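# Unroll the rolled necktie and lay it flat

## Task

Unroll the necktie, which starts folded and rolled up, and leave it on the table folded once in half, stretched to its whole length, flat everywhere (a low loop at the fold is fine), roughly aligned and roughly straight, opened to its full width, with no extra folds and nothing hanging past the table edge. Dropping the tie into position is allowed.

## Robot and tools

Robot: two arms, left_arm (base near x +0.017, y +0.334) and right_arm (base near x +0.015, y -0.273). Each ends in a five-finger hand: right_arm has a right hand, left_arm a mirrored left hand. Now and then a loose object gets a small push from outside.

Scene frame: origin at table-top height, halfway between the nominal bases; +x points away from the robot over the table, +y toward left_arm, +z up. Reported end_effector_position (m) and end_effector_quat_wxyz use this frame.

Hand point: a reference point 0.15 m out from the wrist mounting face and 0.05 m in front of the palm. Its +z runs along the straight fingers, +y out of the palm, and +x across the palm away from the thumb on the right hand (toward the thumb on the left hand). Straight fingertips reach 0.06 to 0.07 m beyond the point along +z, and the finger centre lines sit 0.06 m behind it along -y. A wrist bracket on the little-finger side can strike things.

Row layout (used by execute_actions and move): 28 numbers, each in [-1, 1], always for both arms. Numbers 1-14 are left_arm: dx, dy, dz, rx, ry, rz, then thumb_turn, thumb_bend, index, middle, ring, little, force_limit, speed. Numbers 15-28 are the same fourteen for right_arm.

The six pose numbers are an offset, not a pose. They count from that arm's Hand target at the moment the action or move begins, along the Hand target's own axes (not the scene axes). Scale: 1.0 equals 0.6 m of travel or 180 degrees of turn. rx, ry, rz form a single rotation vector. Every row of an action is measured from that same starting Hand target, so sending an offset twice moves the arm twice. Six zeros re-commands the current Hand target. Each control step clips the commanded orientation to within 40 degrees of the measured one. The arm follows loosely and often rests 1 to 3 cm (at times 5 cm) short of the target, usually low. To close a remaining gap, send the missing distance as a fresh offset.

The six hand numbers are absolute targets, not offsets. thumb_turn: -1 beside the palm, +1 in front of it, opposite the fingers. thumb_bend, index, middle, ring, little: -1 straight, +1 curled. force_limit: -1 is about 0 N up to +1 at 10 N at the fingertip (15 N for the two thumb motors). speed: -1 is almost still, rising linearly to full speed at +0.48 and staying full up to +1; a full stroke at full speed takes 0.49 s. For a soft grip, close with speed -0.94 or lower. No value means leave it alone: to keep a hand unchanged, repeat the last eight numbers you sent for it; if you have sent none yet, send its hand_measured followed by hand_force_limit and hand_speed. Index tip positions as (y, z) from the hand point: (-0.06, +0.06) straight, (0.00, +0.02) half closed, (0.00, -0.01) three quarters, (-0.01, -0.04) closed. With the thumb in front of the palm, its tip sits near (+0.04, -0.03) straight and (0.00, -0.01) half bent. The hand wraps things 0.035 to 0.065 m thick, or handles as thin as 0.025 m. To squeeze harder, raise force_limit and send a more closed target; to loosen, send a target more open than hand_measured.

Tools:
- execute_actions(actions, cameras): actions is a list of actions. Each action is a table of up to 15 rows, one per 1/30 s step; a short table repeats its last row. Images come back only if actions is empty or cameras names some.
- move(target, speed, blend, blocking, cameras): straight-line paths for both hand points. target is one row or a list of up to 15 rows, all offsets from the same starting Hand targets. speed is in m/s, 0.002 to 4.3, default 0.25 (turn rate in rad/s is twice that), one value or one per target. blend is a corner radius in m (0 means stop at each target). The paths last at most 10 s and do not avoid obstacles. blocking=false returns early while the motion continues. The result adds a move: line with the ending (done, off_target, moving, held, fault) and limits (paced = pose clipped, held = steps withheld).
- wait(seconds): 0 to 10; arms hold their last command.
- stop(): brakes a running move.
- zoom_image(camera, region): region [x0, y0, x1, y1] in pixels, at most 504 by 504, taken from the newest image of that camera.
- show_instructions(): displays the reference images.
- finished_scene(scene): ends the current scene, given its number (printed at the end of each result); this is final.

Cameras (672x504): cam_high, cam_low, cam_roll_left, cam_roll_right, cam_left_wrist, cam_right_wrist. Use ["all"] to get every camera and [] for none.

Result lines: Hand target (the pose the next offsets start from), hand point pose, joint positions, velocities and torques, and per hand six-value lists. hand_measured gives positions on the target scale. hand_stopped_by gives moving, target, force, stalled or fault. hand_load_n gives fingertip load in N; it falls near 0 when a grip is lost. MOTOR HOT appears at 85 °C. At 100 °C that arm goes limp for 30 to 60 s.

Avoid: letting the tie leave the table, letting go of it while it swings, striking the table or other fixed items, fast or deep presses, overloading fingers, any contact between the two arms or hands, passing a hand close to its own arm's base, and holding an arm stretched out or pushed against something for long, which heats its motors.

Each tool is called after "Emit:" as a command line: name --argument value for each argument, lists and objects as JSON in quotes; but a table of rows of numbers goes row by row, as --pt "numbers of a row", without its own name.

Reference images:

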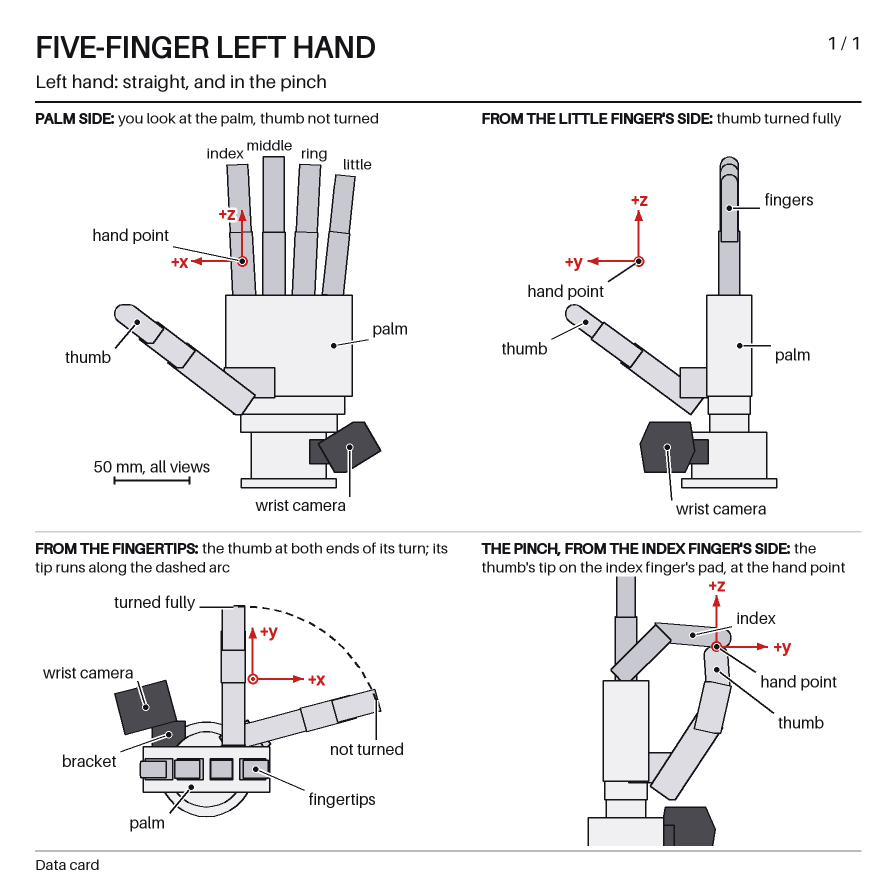

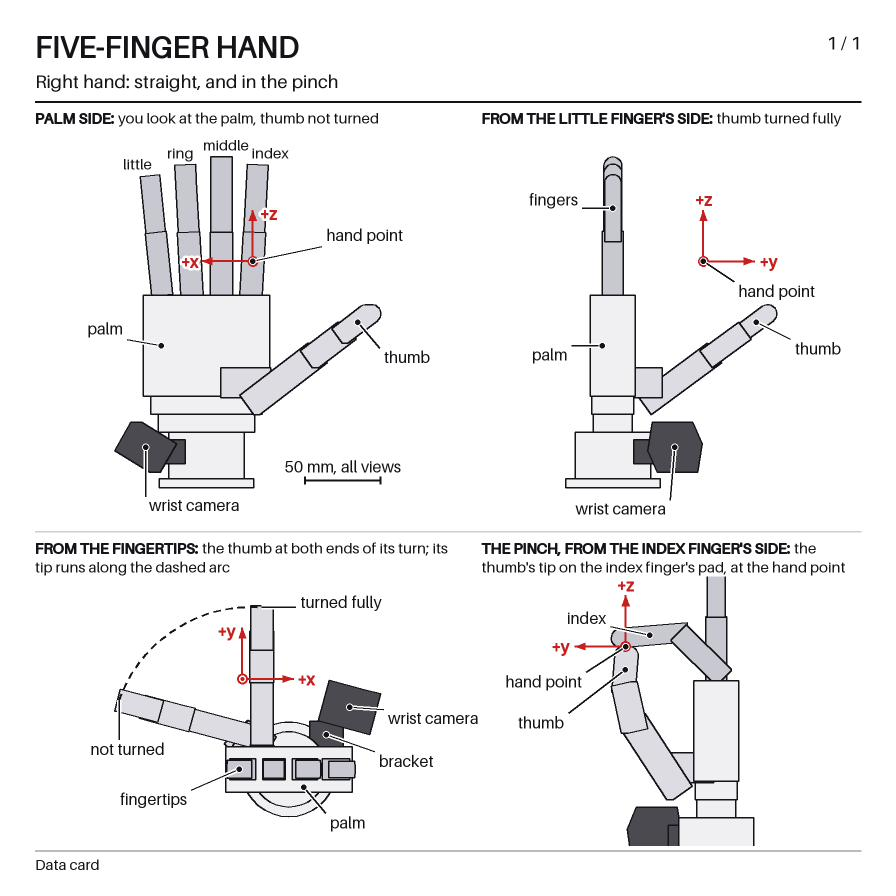

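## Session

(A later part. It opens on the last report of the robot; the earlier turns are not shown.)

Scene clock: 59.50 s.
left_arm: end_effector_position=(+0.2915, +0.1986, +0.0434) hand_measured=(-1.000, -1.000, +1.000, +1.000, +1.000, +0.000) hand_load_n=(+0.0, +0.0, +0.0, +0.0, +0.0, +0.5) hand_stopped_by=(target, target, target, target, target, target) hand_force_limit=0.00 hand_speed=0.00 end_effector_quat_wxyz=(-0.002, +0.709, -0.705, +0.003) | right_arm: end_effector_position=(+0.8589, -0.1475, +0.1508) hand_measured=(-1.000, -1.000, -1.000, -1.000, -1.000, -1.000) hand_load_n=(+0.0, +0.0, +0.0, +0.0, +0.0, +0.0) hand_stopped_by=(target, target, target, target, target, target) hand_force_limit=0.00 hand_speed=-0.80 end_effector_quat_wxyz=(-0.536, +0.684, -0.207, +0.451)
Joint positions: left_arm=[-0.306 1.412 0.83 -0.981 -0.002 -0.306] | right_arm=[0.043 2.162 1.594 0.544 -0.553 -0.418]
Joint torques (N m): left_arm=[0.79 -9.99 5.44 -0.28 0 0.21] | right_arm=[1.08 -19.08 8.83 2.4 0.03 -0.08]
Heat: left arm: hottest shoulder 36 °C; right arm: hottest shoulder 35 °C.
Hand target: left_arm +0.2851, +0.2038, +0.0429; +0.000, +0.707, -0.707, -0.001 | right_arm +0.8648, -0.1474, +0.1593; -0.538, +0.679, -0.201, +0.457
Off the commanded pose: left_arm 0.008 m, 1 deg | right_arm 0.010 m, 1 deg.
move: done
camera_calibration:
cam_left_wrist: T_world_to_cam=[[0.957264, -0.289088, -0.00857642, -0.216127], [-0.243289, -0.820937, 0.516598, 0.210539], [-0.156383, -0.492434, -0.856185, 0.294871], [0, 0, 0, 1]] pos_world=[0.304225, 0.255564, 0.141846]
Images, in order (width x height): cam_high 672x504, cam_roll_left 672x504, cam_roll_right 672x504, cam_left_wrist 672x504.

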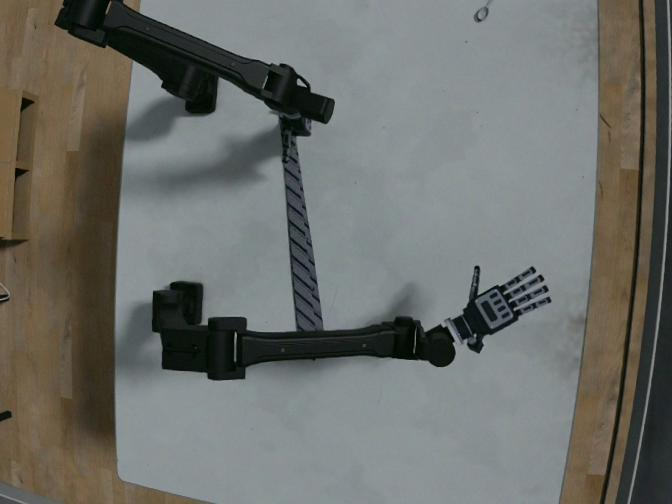

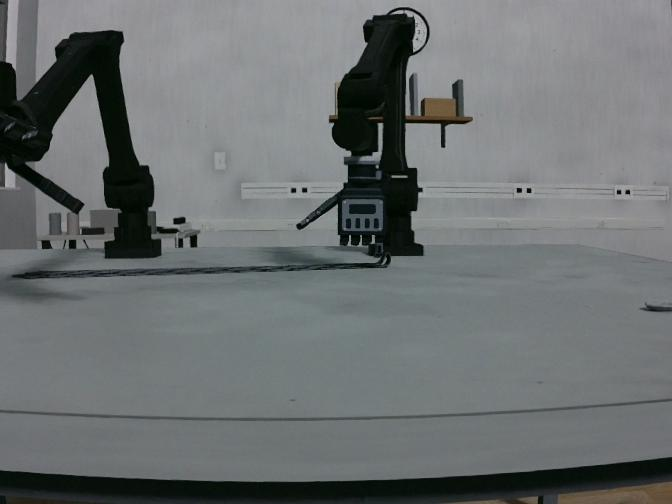

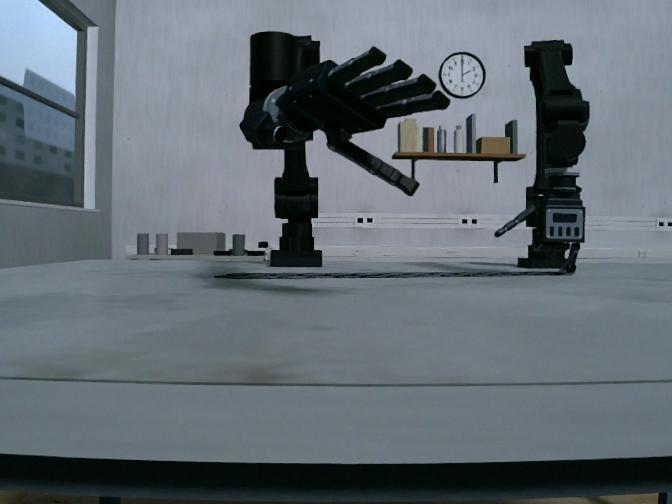

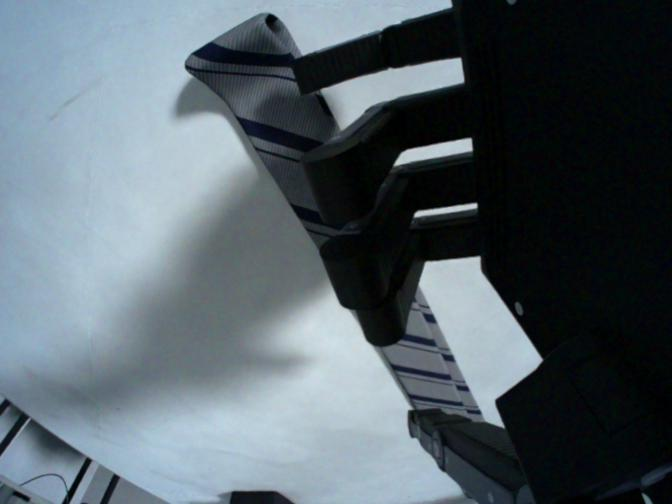

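Emit:
move --pt "0 -0.05 -0.01 0 0 0 -1 -1 1 1 1 0 0 0 0 0 0 0 0 0 -1 -1 -1 -1 -1 -1 0 -0.8" --pt "0 -0.18 -0.05 0 0 0 -1 -1 1 1 1 0 0 0 0 0 0 0 0 0 -1 -1 -1 -1 -1 -1 0 -0.8" --speed '[0.1,0.25]' --blend '[0.02,0]' --cameras '["cam_roll_right","cam_left_wrist","cam_roll_left","cam_high","cam_low"]'

Emit:
zoom_image --camera "cam_roll_left" --region '[340, 230, 420, 280]'

Emit:
zoom_image --camera "cam_high" --region '[250, 90, 330, 170]'

Emit:
zoom_image --camera "cam_roll_right" --region '[520, 240, 600, 290]'

Emit:
zoom_image --camera "cam_low" --region '[480, 200, 580, 270]'

Scene clock: 67.87 s.
left_arm: end_effector_position=(+0.3809, +0.2014, +0.0721) hand_measured=(-1.000, -1.000, +1.000, +1.000, +1.000, +0.000) hand_load_n=(+0.0, +0.0, +0.0, +0.0, +0.0, +0.0) hand_stopped_by=(target, target, target, target, target, target) hand_force_limit=0.00 hand_speed=0.00 end_effector_quat_wxyz=(-0.001, +0.708, -0.706, +0.000) | right_arm: end_effector_position=(+0.8589, -0.1475, +0.1508) hand_measured=(-1.000, -1.000, -1.000, -1.000, -1.000, -1.000) hand_load_n=(+0.0, +0.0, +0.0, +0.0, +0.0, +0.0) hand_stopped_by=(target, target, target, target, target, target) hand_force_limit=0.00 hand_speed=-0.80 end_effector_quat_wxyz=(-0.536, +0.684, -0.207, +0.451)
Joint positions: left_arm=[-0.239 1.587 1.112 -1.095 -0.002 -0.237] | right_arm=[0.043 2.162 1.594 0.544 -0.553 -0.418]
Joint torques (N m): left_arm=[1.08 -10.4 9.4 -0.5 -0.01 0.21] | right_arm=[1.14 -19.08 8.83 2.4 0.02 -0.08]
Heat: left arm: hottest shoulder 36 °C; right arm: hottest shoulder 35 °C.
Hand target: left_arm +0.3930, +0.2038, +0.0729; +0.000, +0.707, -0.707, -0.001 | right_arm +0.8648, -0.1474, +0.1593; -0.538, +0.679, -0.201, +0.457
Off the commanded pose: left_arm 0.012 m, 0 deg | right_arm 0.010 m, 1 deg.
move: off_target (left_arm); blend cut to 0.0153 m at target 1
camera_calibration:
cam_left_wrist: T_world_to_cam=[[0.956293, -0.292035, -0.0147902, -0.299276], [-0.242786, -0.821179, 0.51645, 0.21968], [-0.162967, -0.490287, -0.85619, 0.336887], [0, 0, 0, 1]] pos_world=[0.394432, 0.258169, 0.170559]
Images, in order (width x height): cam_high 672x504, cam_low 672x504, cam_roll_left 672x504, cam_roll_right 672x504, cam_left_wrist 672x504.

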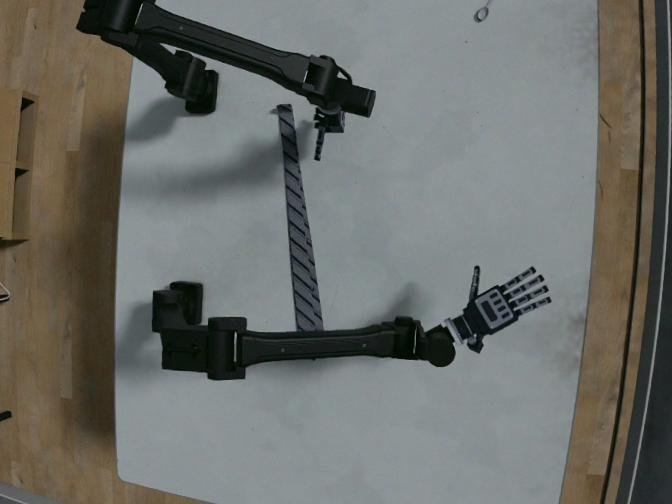

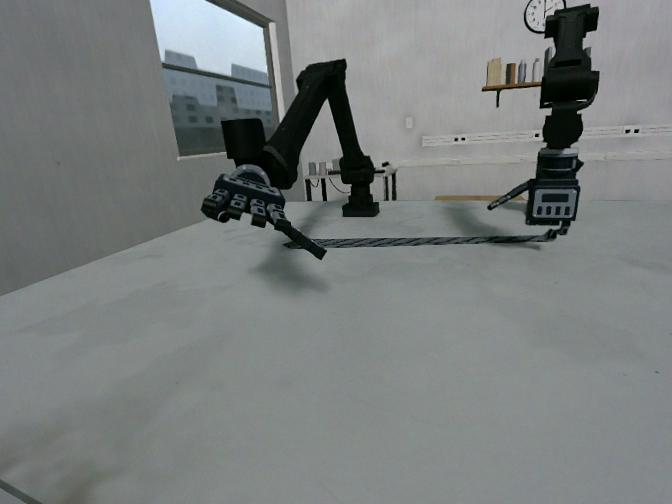

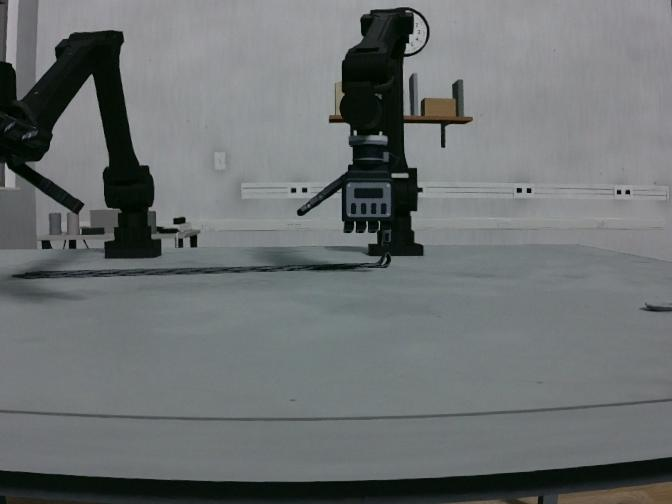

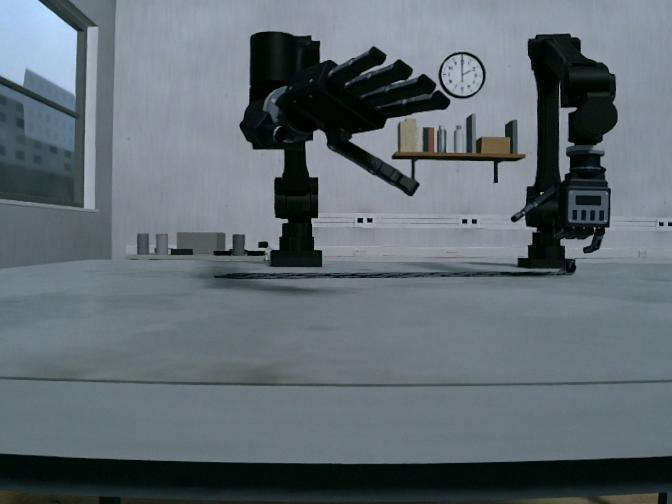

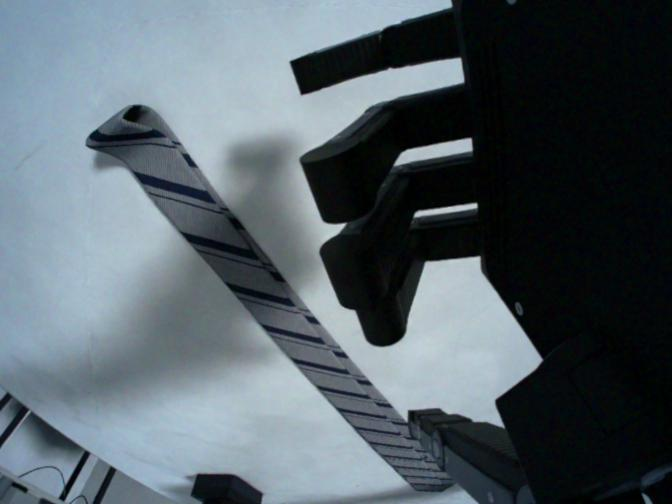

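Scaled by 6.300 from the camera's 672x504 image, which has a finer 960x720 frame.

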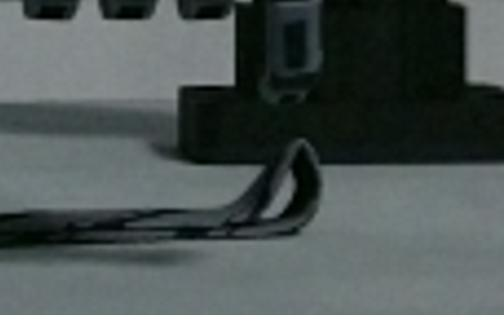

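Scaled by 6.300 from the camera's 672x504 image, which has a finer 960x720 frame.

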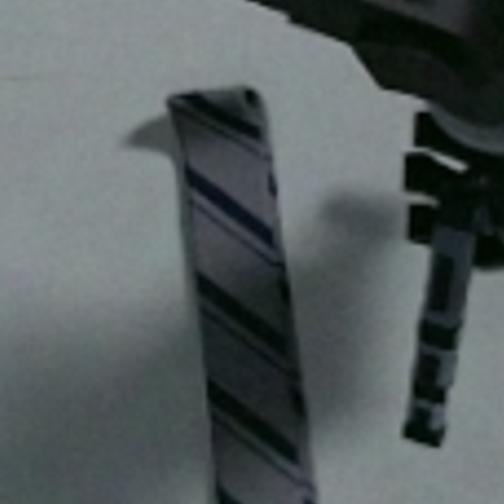

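Scaled by 6.300 from the camera's 672x504 image, which has a finer 960x720 frame.

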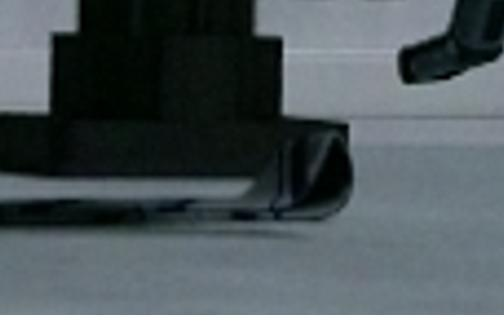

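Scaled by 5.040 from the camera's 672x504 image, which has a finer 960x720 frame.

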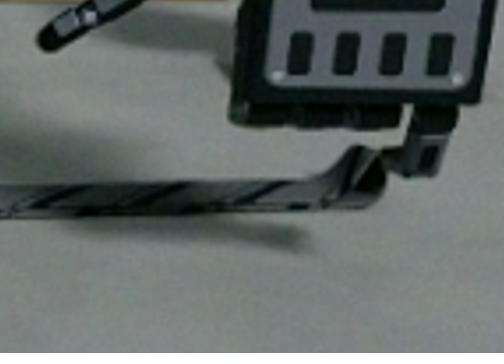

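Emit:
move --pt "0.023 0.172 -0.03 0 0 0 -1 -1 1 1 1 0 0 0 0 0 0 0 0 0 -1 -1 -1 -1 -1 -1 0 -0.8" --pt "0.015 0.172 0.078 0 0 0 -1 -1 1 1 1 0 0 0 0 0 0 0 0 0 -1 -1 -1 -1 -1 -1 0 -0.8" --pt "-0.035 0.172 0.078 0 0 0 -1 -1 1 1 1 0 0 0 0 0 0 0 0 0 -1 -1 -1 -1 -1 -1 0 -0.8" --speed '[0.2,0.1,0.06]' --cameras '["cam_roll_right","cam_left_wrist","cam_roll_left"]'

Emit:
zoom_image --camera "cam_roll_left" --region '[340, 210, 440, 280]'

Scene clock: 80.97 s.
left_arm: end_effector_position=(+0.2931, +0.2195, +0.0304) hand_measured=(-1.000, -1.000, +1.000, +1.000, +1.000, +0.000) hand_load_n=(+0.0, +0.0, +0.0, +0.0, +0.0, +0.0) hand_stopped_by=(target, target, target, target, target, target) hand_force_limit=0.00 hand_speed=0.00 end_effector_quat_wxyz=(-0.001, +0.707, -0.707, +0.001) | right_arm: end_effector_position=(+0.8589, -0.1475, +0.1508) hand_measured=(-1.000, -1.000, -1.000, -1.000, -1.000, -1.000) hand_load_n=(+0.0, +0.0, +0.0, +0.0, +0.0, +0.0) hand_stopped_by=(target, target, target, target, target, target) hand_force_limit=0.00 hand_speed=-0.80 end_effector_quat_wxyz=(-0.536, +0.684, -0.207, +0.451)
Joint positions: left_arm=[-0.247 1.429 0.806 -0.945 -0.001 -0.243] | right_arm=[0.043 2.162 1.594 0.544 -0.553 -0.418]
Joint torques (N m): left_arm=[1.14 -9.11 5.2 0.42 -0.02 0.22] | right_arm=[1.08 -19.14 8.83 2.4 0.02 -0.08]
Heat: left arm: hottest shoulder 36 °C; right arm: hottest shoulder 35 °C.
Hand target: left_arm +0.2898, +0.2247, +0.0262; +0.000, +0.707, -0.707, -0.001 | right_arm +0.8648, -0.1474, +0.1593; -0.538, +0.679, -0.201, +0.457
Off the commanded pose: left_arm 0.008 m, 0 deg | right_arm 0.010 m, 1 deg.
move: done
camera_calibration:
cam_left_wrist: T_world_to_cam=[[0.955965, -0.293165, -0.0136154, -0.210288], [-0.244283, -0.820565, 0.516719, 0.234997], [-0.162656, -0.490639, -0.856047, 0.295716], [0, 0, 0, 1]] pos_world=[0.306533, 0.276271, 0.128856]
Images, in order (width x height): cam_roll_left 672x504, cam_roll_right 672x504, cam_left_wrist 672x504.

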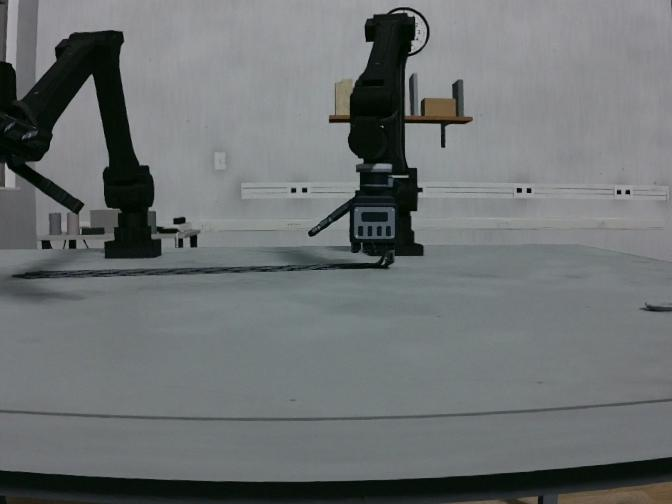

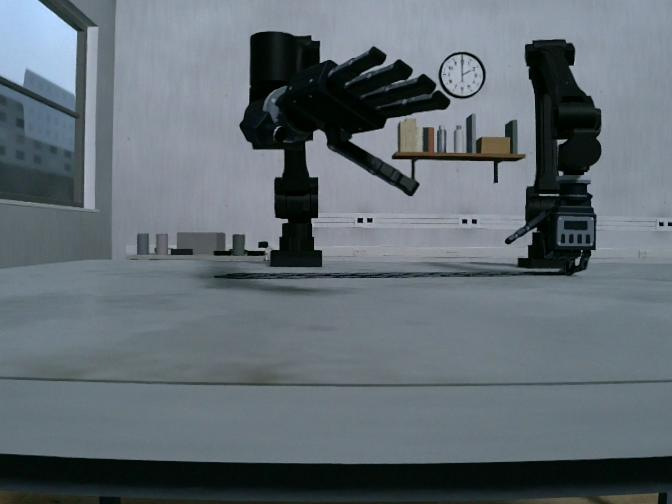

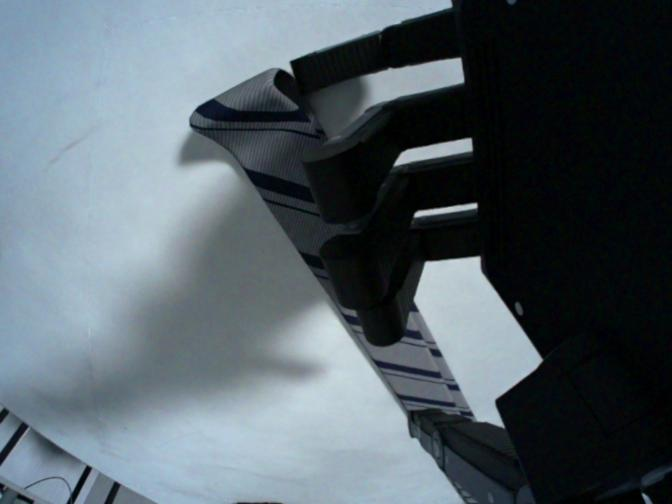

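Scaled by 5.040 from the camera's 672x504 image, which has a finer 960x720 frame.

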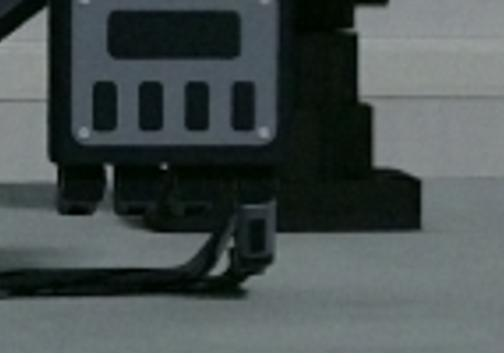

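Emit:
move --pt "0 0 -0.09 0 0 0 -1 -1 1 1 1 0 0 0 0 0 0 0 0 0 -1 -1 -1 -1 -1 -1 0 -0.8" --pt "0.05 0.06 -0.09 0 0 0 -1 -1 1 1 1 0 0 0 0 0 0 0 0 0 -1 -1 -1 -1 -1 -1 0 -0.8" --pt "0.05 0.06 0.002 0 0 0 -1 -1 1 1 1 0 0 0 0 0 0 0 0 0 -1 -1 -1 -1 -1 -1 0 -0.8" --pt "-0.005 0.06 0.002 0 0 0 -1 -1 1 1 1 0 0 0 0 0 0 0 0 0 -1 -1 -1 -1 -1 -1 0 -0.8" --speed '[0.15,0.2,0.1,0.06]' --cameras '["cam_roll_right","cam_left_wrist","cam_roll_left"]'

Emit:
zoom_image --camera "cam_roll_left" --region '[340, 210, 440, 280]'

Scene clock: 91.60 s.
left_arm: end_effector_position=(+0.2589, +0.2212, +0.0287) hand_measured=(-1.000, -1.000, +1.000, +1.000, +1.000, +0.000) hand_load_n=(+0.0, +0.0, +0.0, +0.0, +0.0, -2.5) hand_stopped_by=(target, target, target, target, target, target) hand_force_limit=0.00 hand_speed=0.00 end_effector_quat_wxyz=(-0.001, +0.708, -0.707, +0.001) | right_arm: end_effector_position=(+0.8589, -0.1475, +0.1508) hand_measured=(-1.000, -1.000, -1.000, -1.000, -1.000, -1.000) hand_load_n=(+0.0, +0.0, +0.0, +0.0, +0.0, +0.0) hand_stopped_by=(target, target, target, target, target, target) hand_force_limit=0.00 hand_speed=-0.80 end_effector_quat_wxyz=(-0.536, +0.684, -0.207, +0.451)
Joint positions: left_arm=[-0.267 1.346 0.717 -0.94 0 -0.264] | right_arm=[0.043 2.162 1.594 0.544 -0.553 -0.418]
Joint torques (N m): left_arm=[1.32 -8.29 4.85 0.34 -0.08 0.24] | right_arm=[1.14 -19.08 8.83 2.41 0.03 -0.08]
Heat: left arm: hottest shoulder 35 °C; right arm: hottest shoulder 36 °C.
Hand target: left_arm +0.2540, +0.2278, +0.0250; -0.001, +0.707, -0.707, +0.000 | right_arm +0.8648, -0.1474, +0.1593; -0.538, +0.679, -0.201, +0.457
Off the commanded pose: left_arm 0.009 m, 0 deg | right_arm 0.010 m, 1 deg.
move: done
camera_calibration:
cam_left_wrist: T_world_to_cam=[[0.956075, -0.29277, -0.014346, -0.177233], [-0.243377, -0.82015, 0.517804, 0.228573], [-0.163363, -0.491568, -0.855379, 0.289878], [0, 0, 0, 1]] pos_world=[0.272433, 0.278071, 0.127056]
Images, in order (width x height): cam_roll_left 672x504, cam_roll_right 672x504, cam_left_wrist 672x504.

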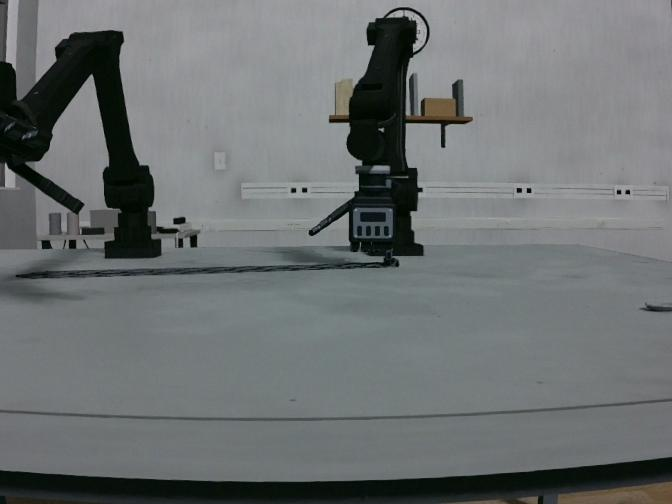

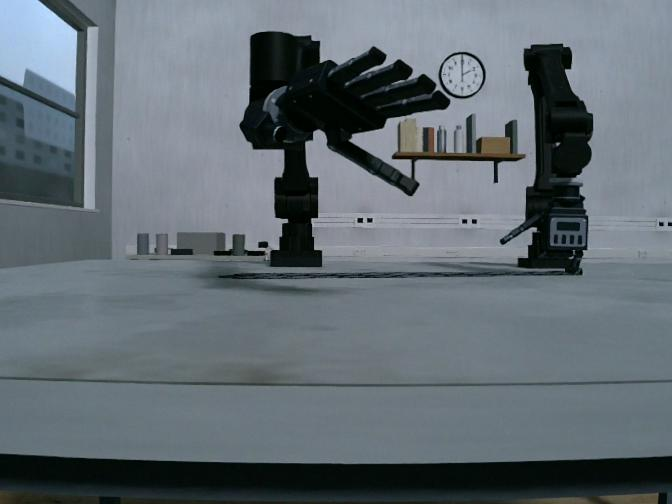

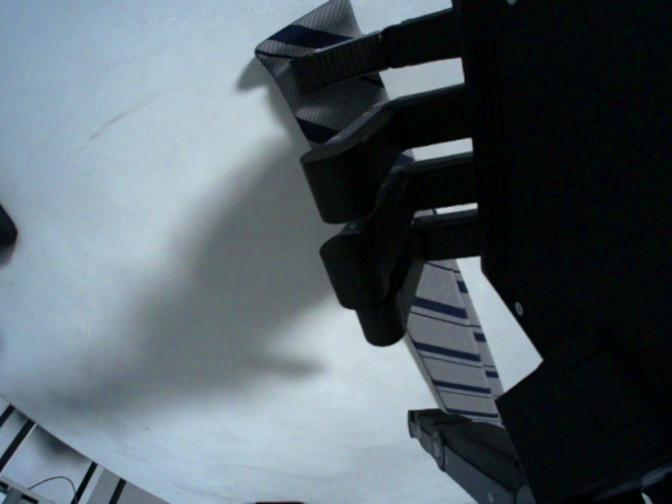

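Scaled by 5.040 from the camera's 672x504 image, which has a finer 960x720 frame.

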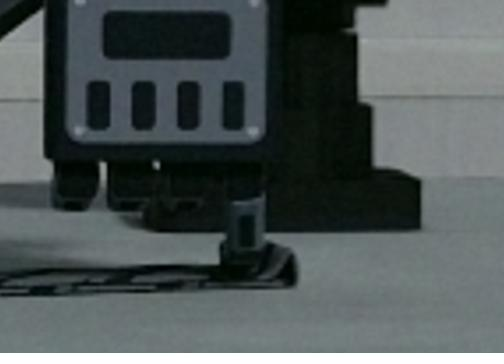

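Emit:
move --pt "0 0 -0.12 0 0 0 -1 -1 1 1 1 0 0 0 0 0 0 0 0 0 -1 -1 -1 -1 -1 -1 0 -0.8" --pt "0 -0.22 -0.2 0 0 0 -1 -1 1 1 1 0 0 0 0 0 0 0 0 0 -1 -1 -1 -1 -1 -1 0 -0.8" --speed '[0.12,0.25]' --blend '[0.02,0]' --cameras '["cam_roll_right","cam_roll_left","cam_high","cam_low"]'

Emit:
zoom_image --camera "cam_roll_left" --region '[340, 230, 420, 280]'

Emit:
zoom_image --camera "cam_high" --region '[250, 80, 350, 180]'

Emit:
zoom_image --camera "cam_low" --region '[460, 200, 600, 270]'

Emit:
zoom_image --camera "cam_roll_right" --region '[200, 240, 340, 300]'

Scene clock: 100.27 s.
left_arm: end_effector_position=(+0.3707, +0.2247, +0.1378) hand_measured=(-1.000, -1.000, +1.000, +1.000, +1.000, +0.000) hand_load_n=(+0.0, +0.0, +0.0, +0.0, +0.0, +0.0) hand_stopped_by=(target, target, target, target, target, target) hand_force_limit=0.00 hand_speed=0.00 end_effector_quat_wxyz=(+0.003, +0.707, -0.707, -0.006) | right_arm: end_effector_position=(+0.8589, -0.1475, +0.1508) hand_measured=(-1.000, -1.000, -1.000, -1.000, -1.000, -1.000) hand_load_n=(-0.5, +0.0, +0.0, +0.0, +0.0, +0.0) hand_stopped_by=(target, target, target, target, target, target) hand_force_limit=0.00 hand_speed=-0.80 end_effector_quat_wxyz=(-0.536, +0.684, -0.207, +0.451)
Joint positions: left_arm=[-0.191 1.494 1.189 -1.279 -0.001 -0.187] | right_arm=[0.043 2.162 1.594 0.544 -0.553 -0.418]
Joint torques (N m): left_arm=[1.14 -9.93 10.61 -0.55 -0.03 0.22] | right_arm=[1.08 -19.08 8.83 2.44 0.03 -0.08]
Heat: left arm: hottest shoulder 35 °C; right arm: hottest shoulder 36 °C.
Hand target: left_arm +0.3858, +0.2276, +0.1449; +0.000, +0.707, -0.707, -0.001 | right_arm +0.8648, -0.1474, +0.1593; -0.538, +0.679, -0.201, +0.457
Off the commanded pose: left_arm 0.017 m, 1 deg | right_arm 0.010 m, 1 deg.
move: off_target (left_arm)
Images, in order (width x height): cam_high 672x504, cam_low 672x504, cam_roll_left 672x504, cam_roll_right 672x504.

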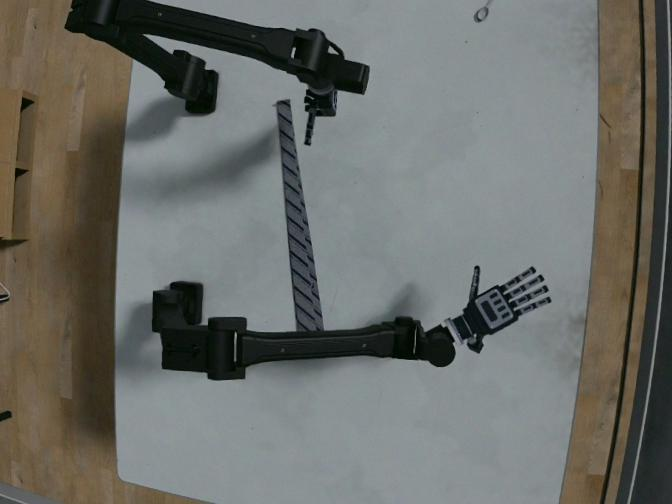

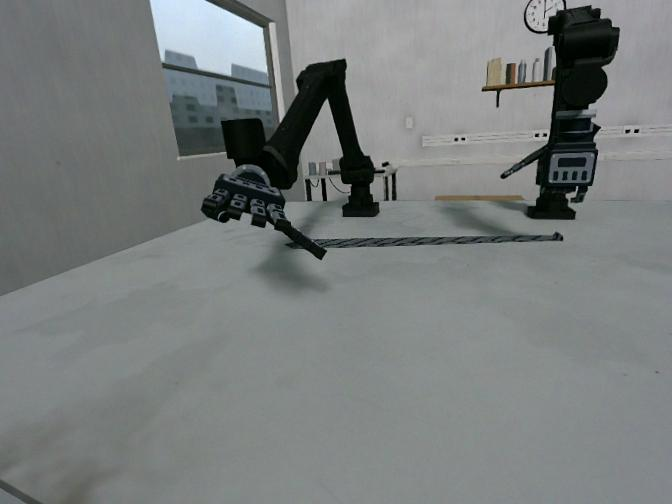

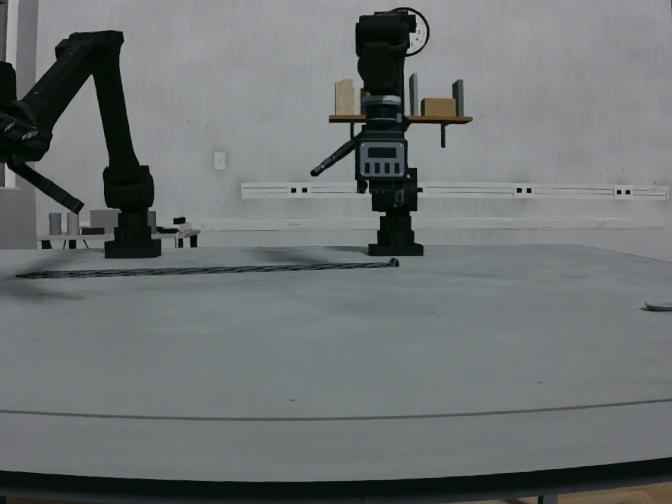

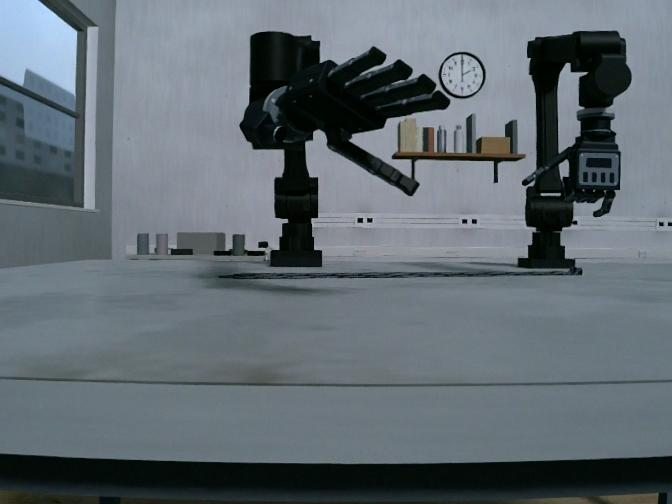

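Scaled by 6.300 from the camera's 672x504 image, which has a finer 960x720 frame.

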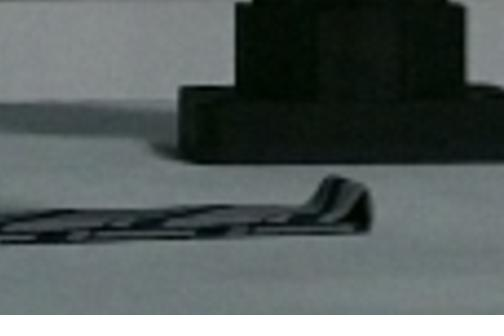

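Scaled by 5.040 from the camera's 672x504 image, which has a finer 960x720 frame.

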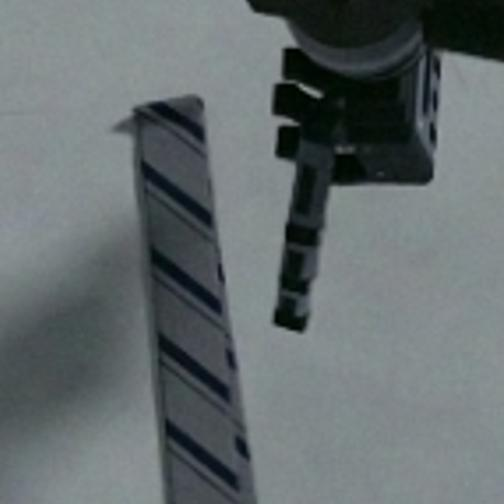

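Scaled by 3.600 from the camera's 672x504 image, which has a finer 960x720 frame.

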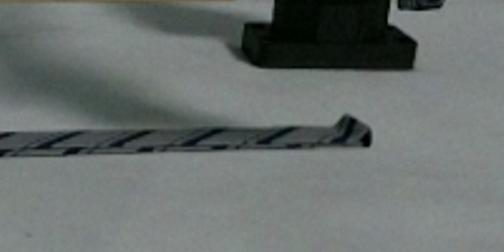

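Scaled by 3.600 from the camera's 672x504 image, which has a finer 960x720 frame.

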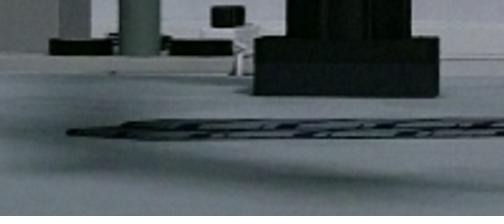

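Flat, with a low bight loop at the end (~16 mm). Done.

Emit:
finished_scene --scene 2

The scene is finished: the task was done.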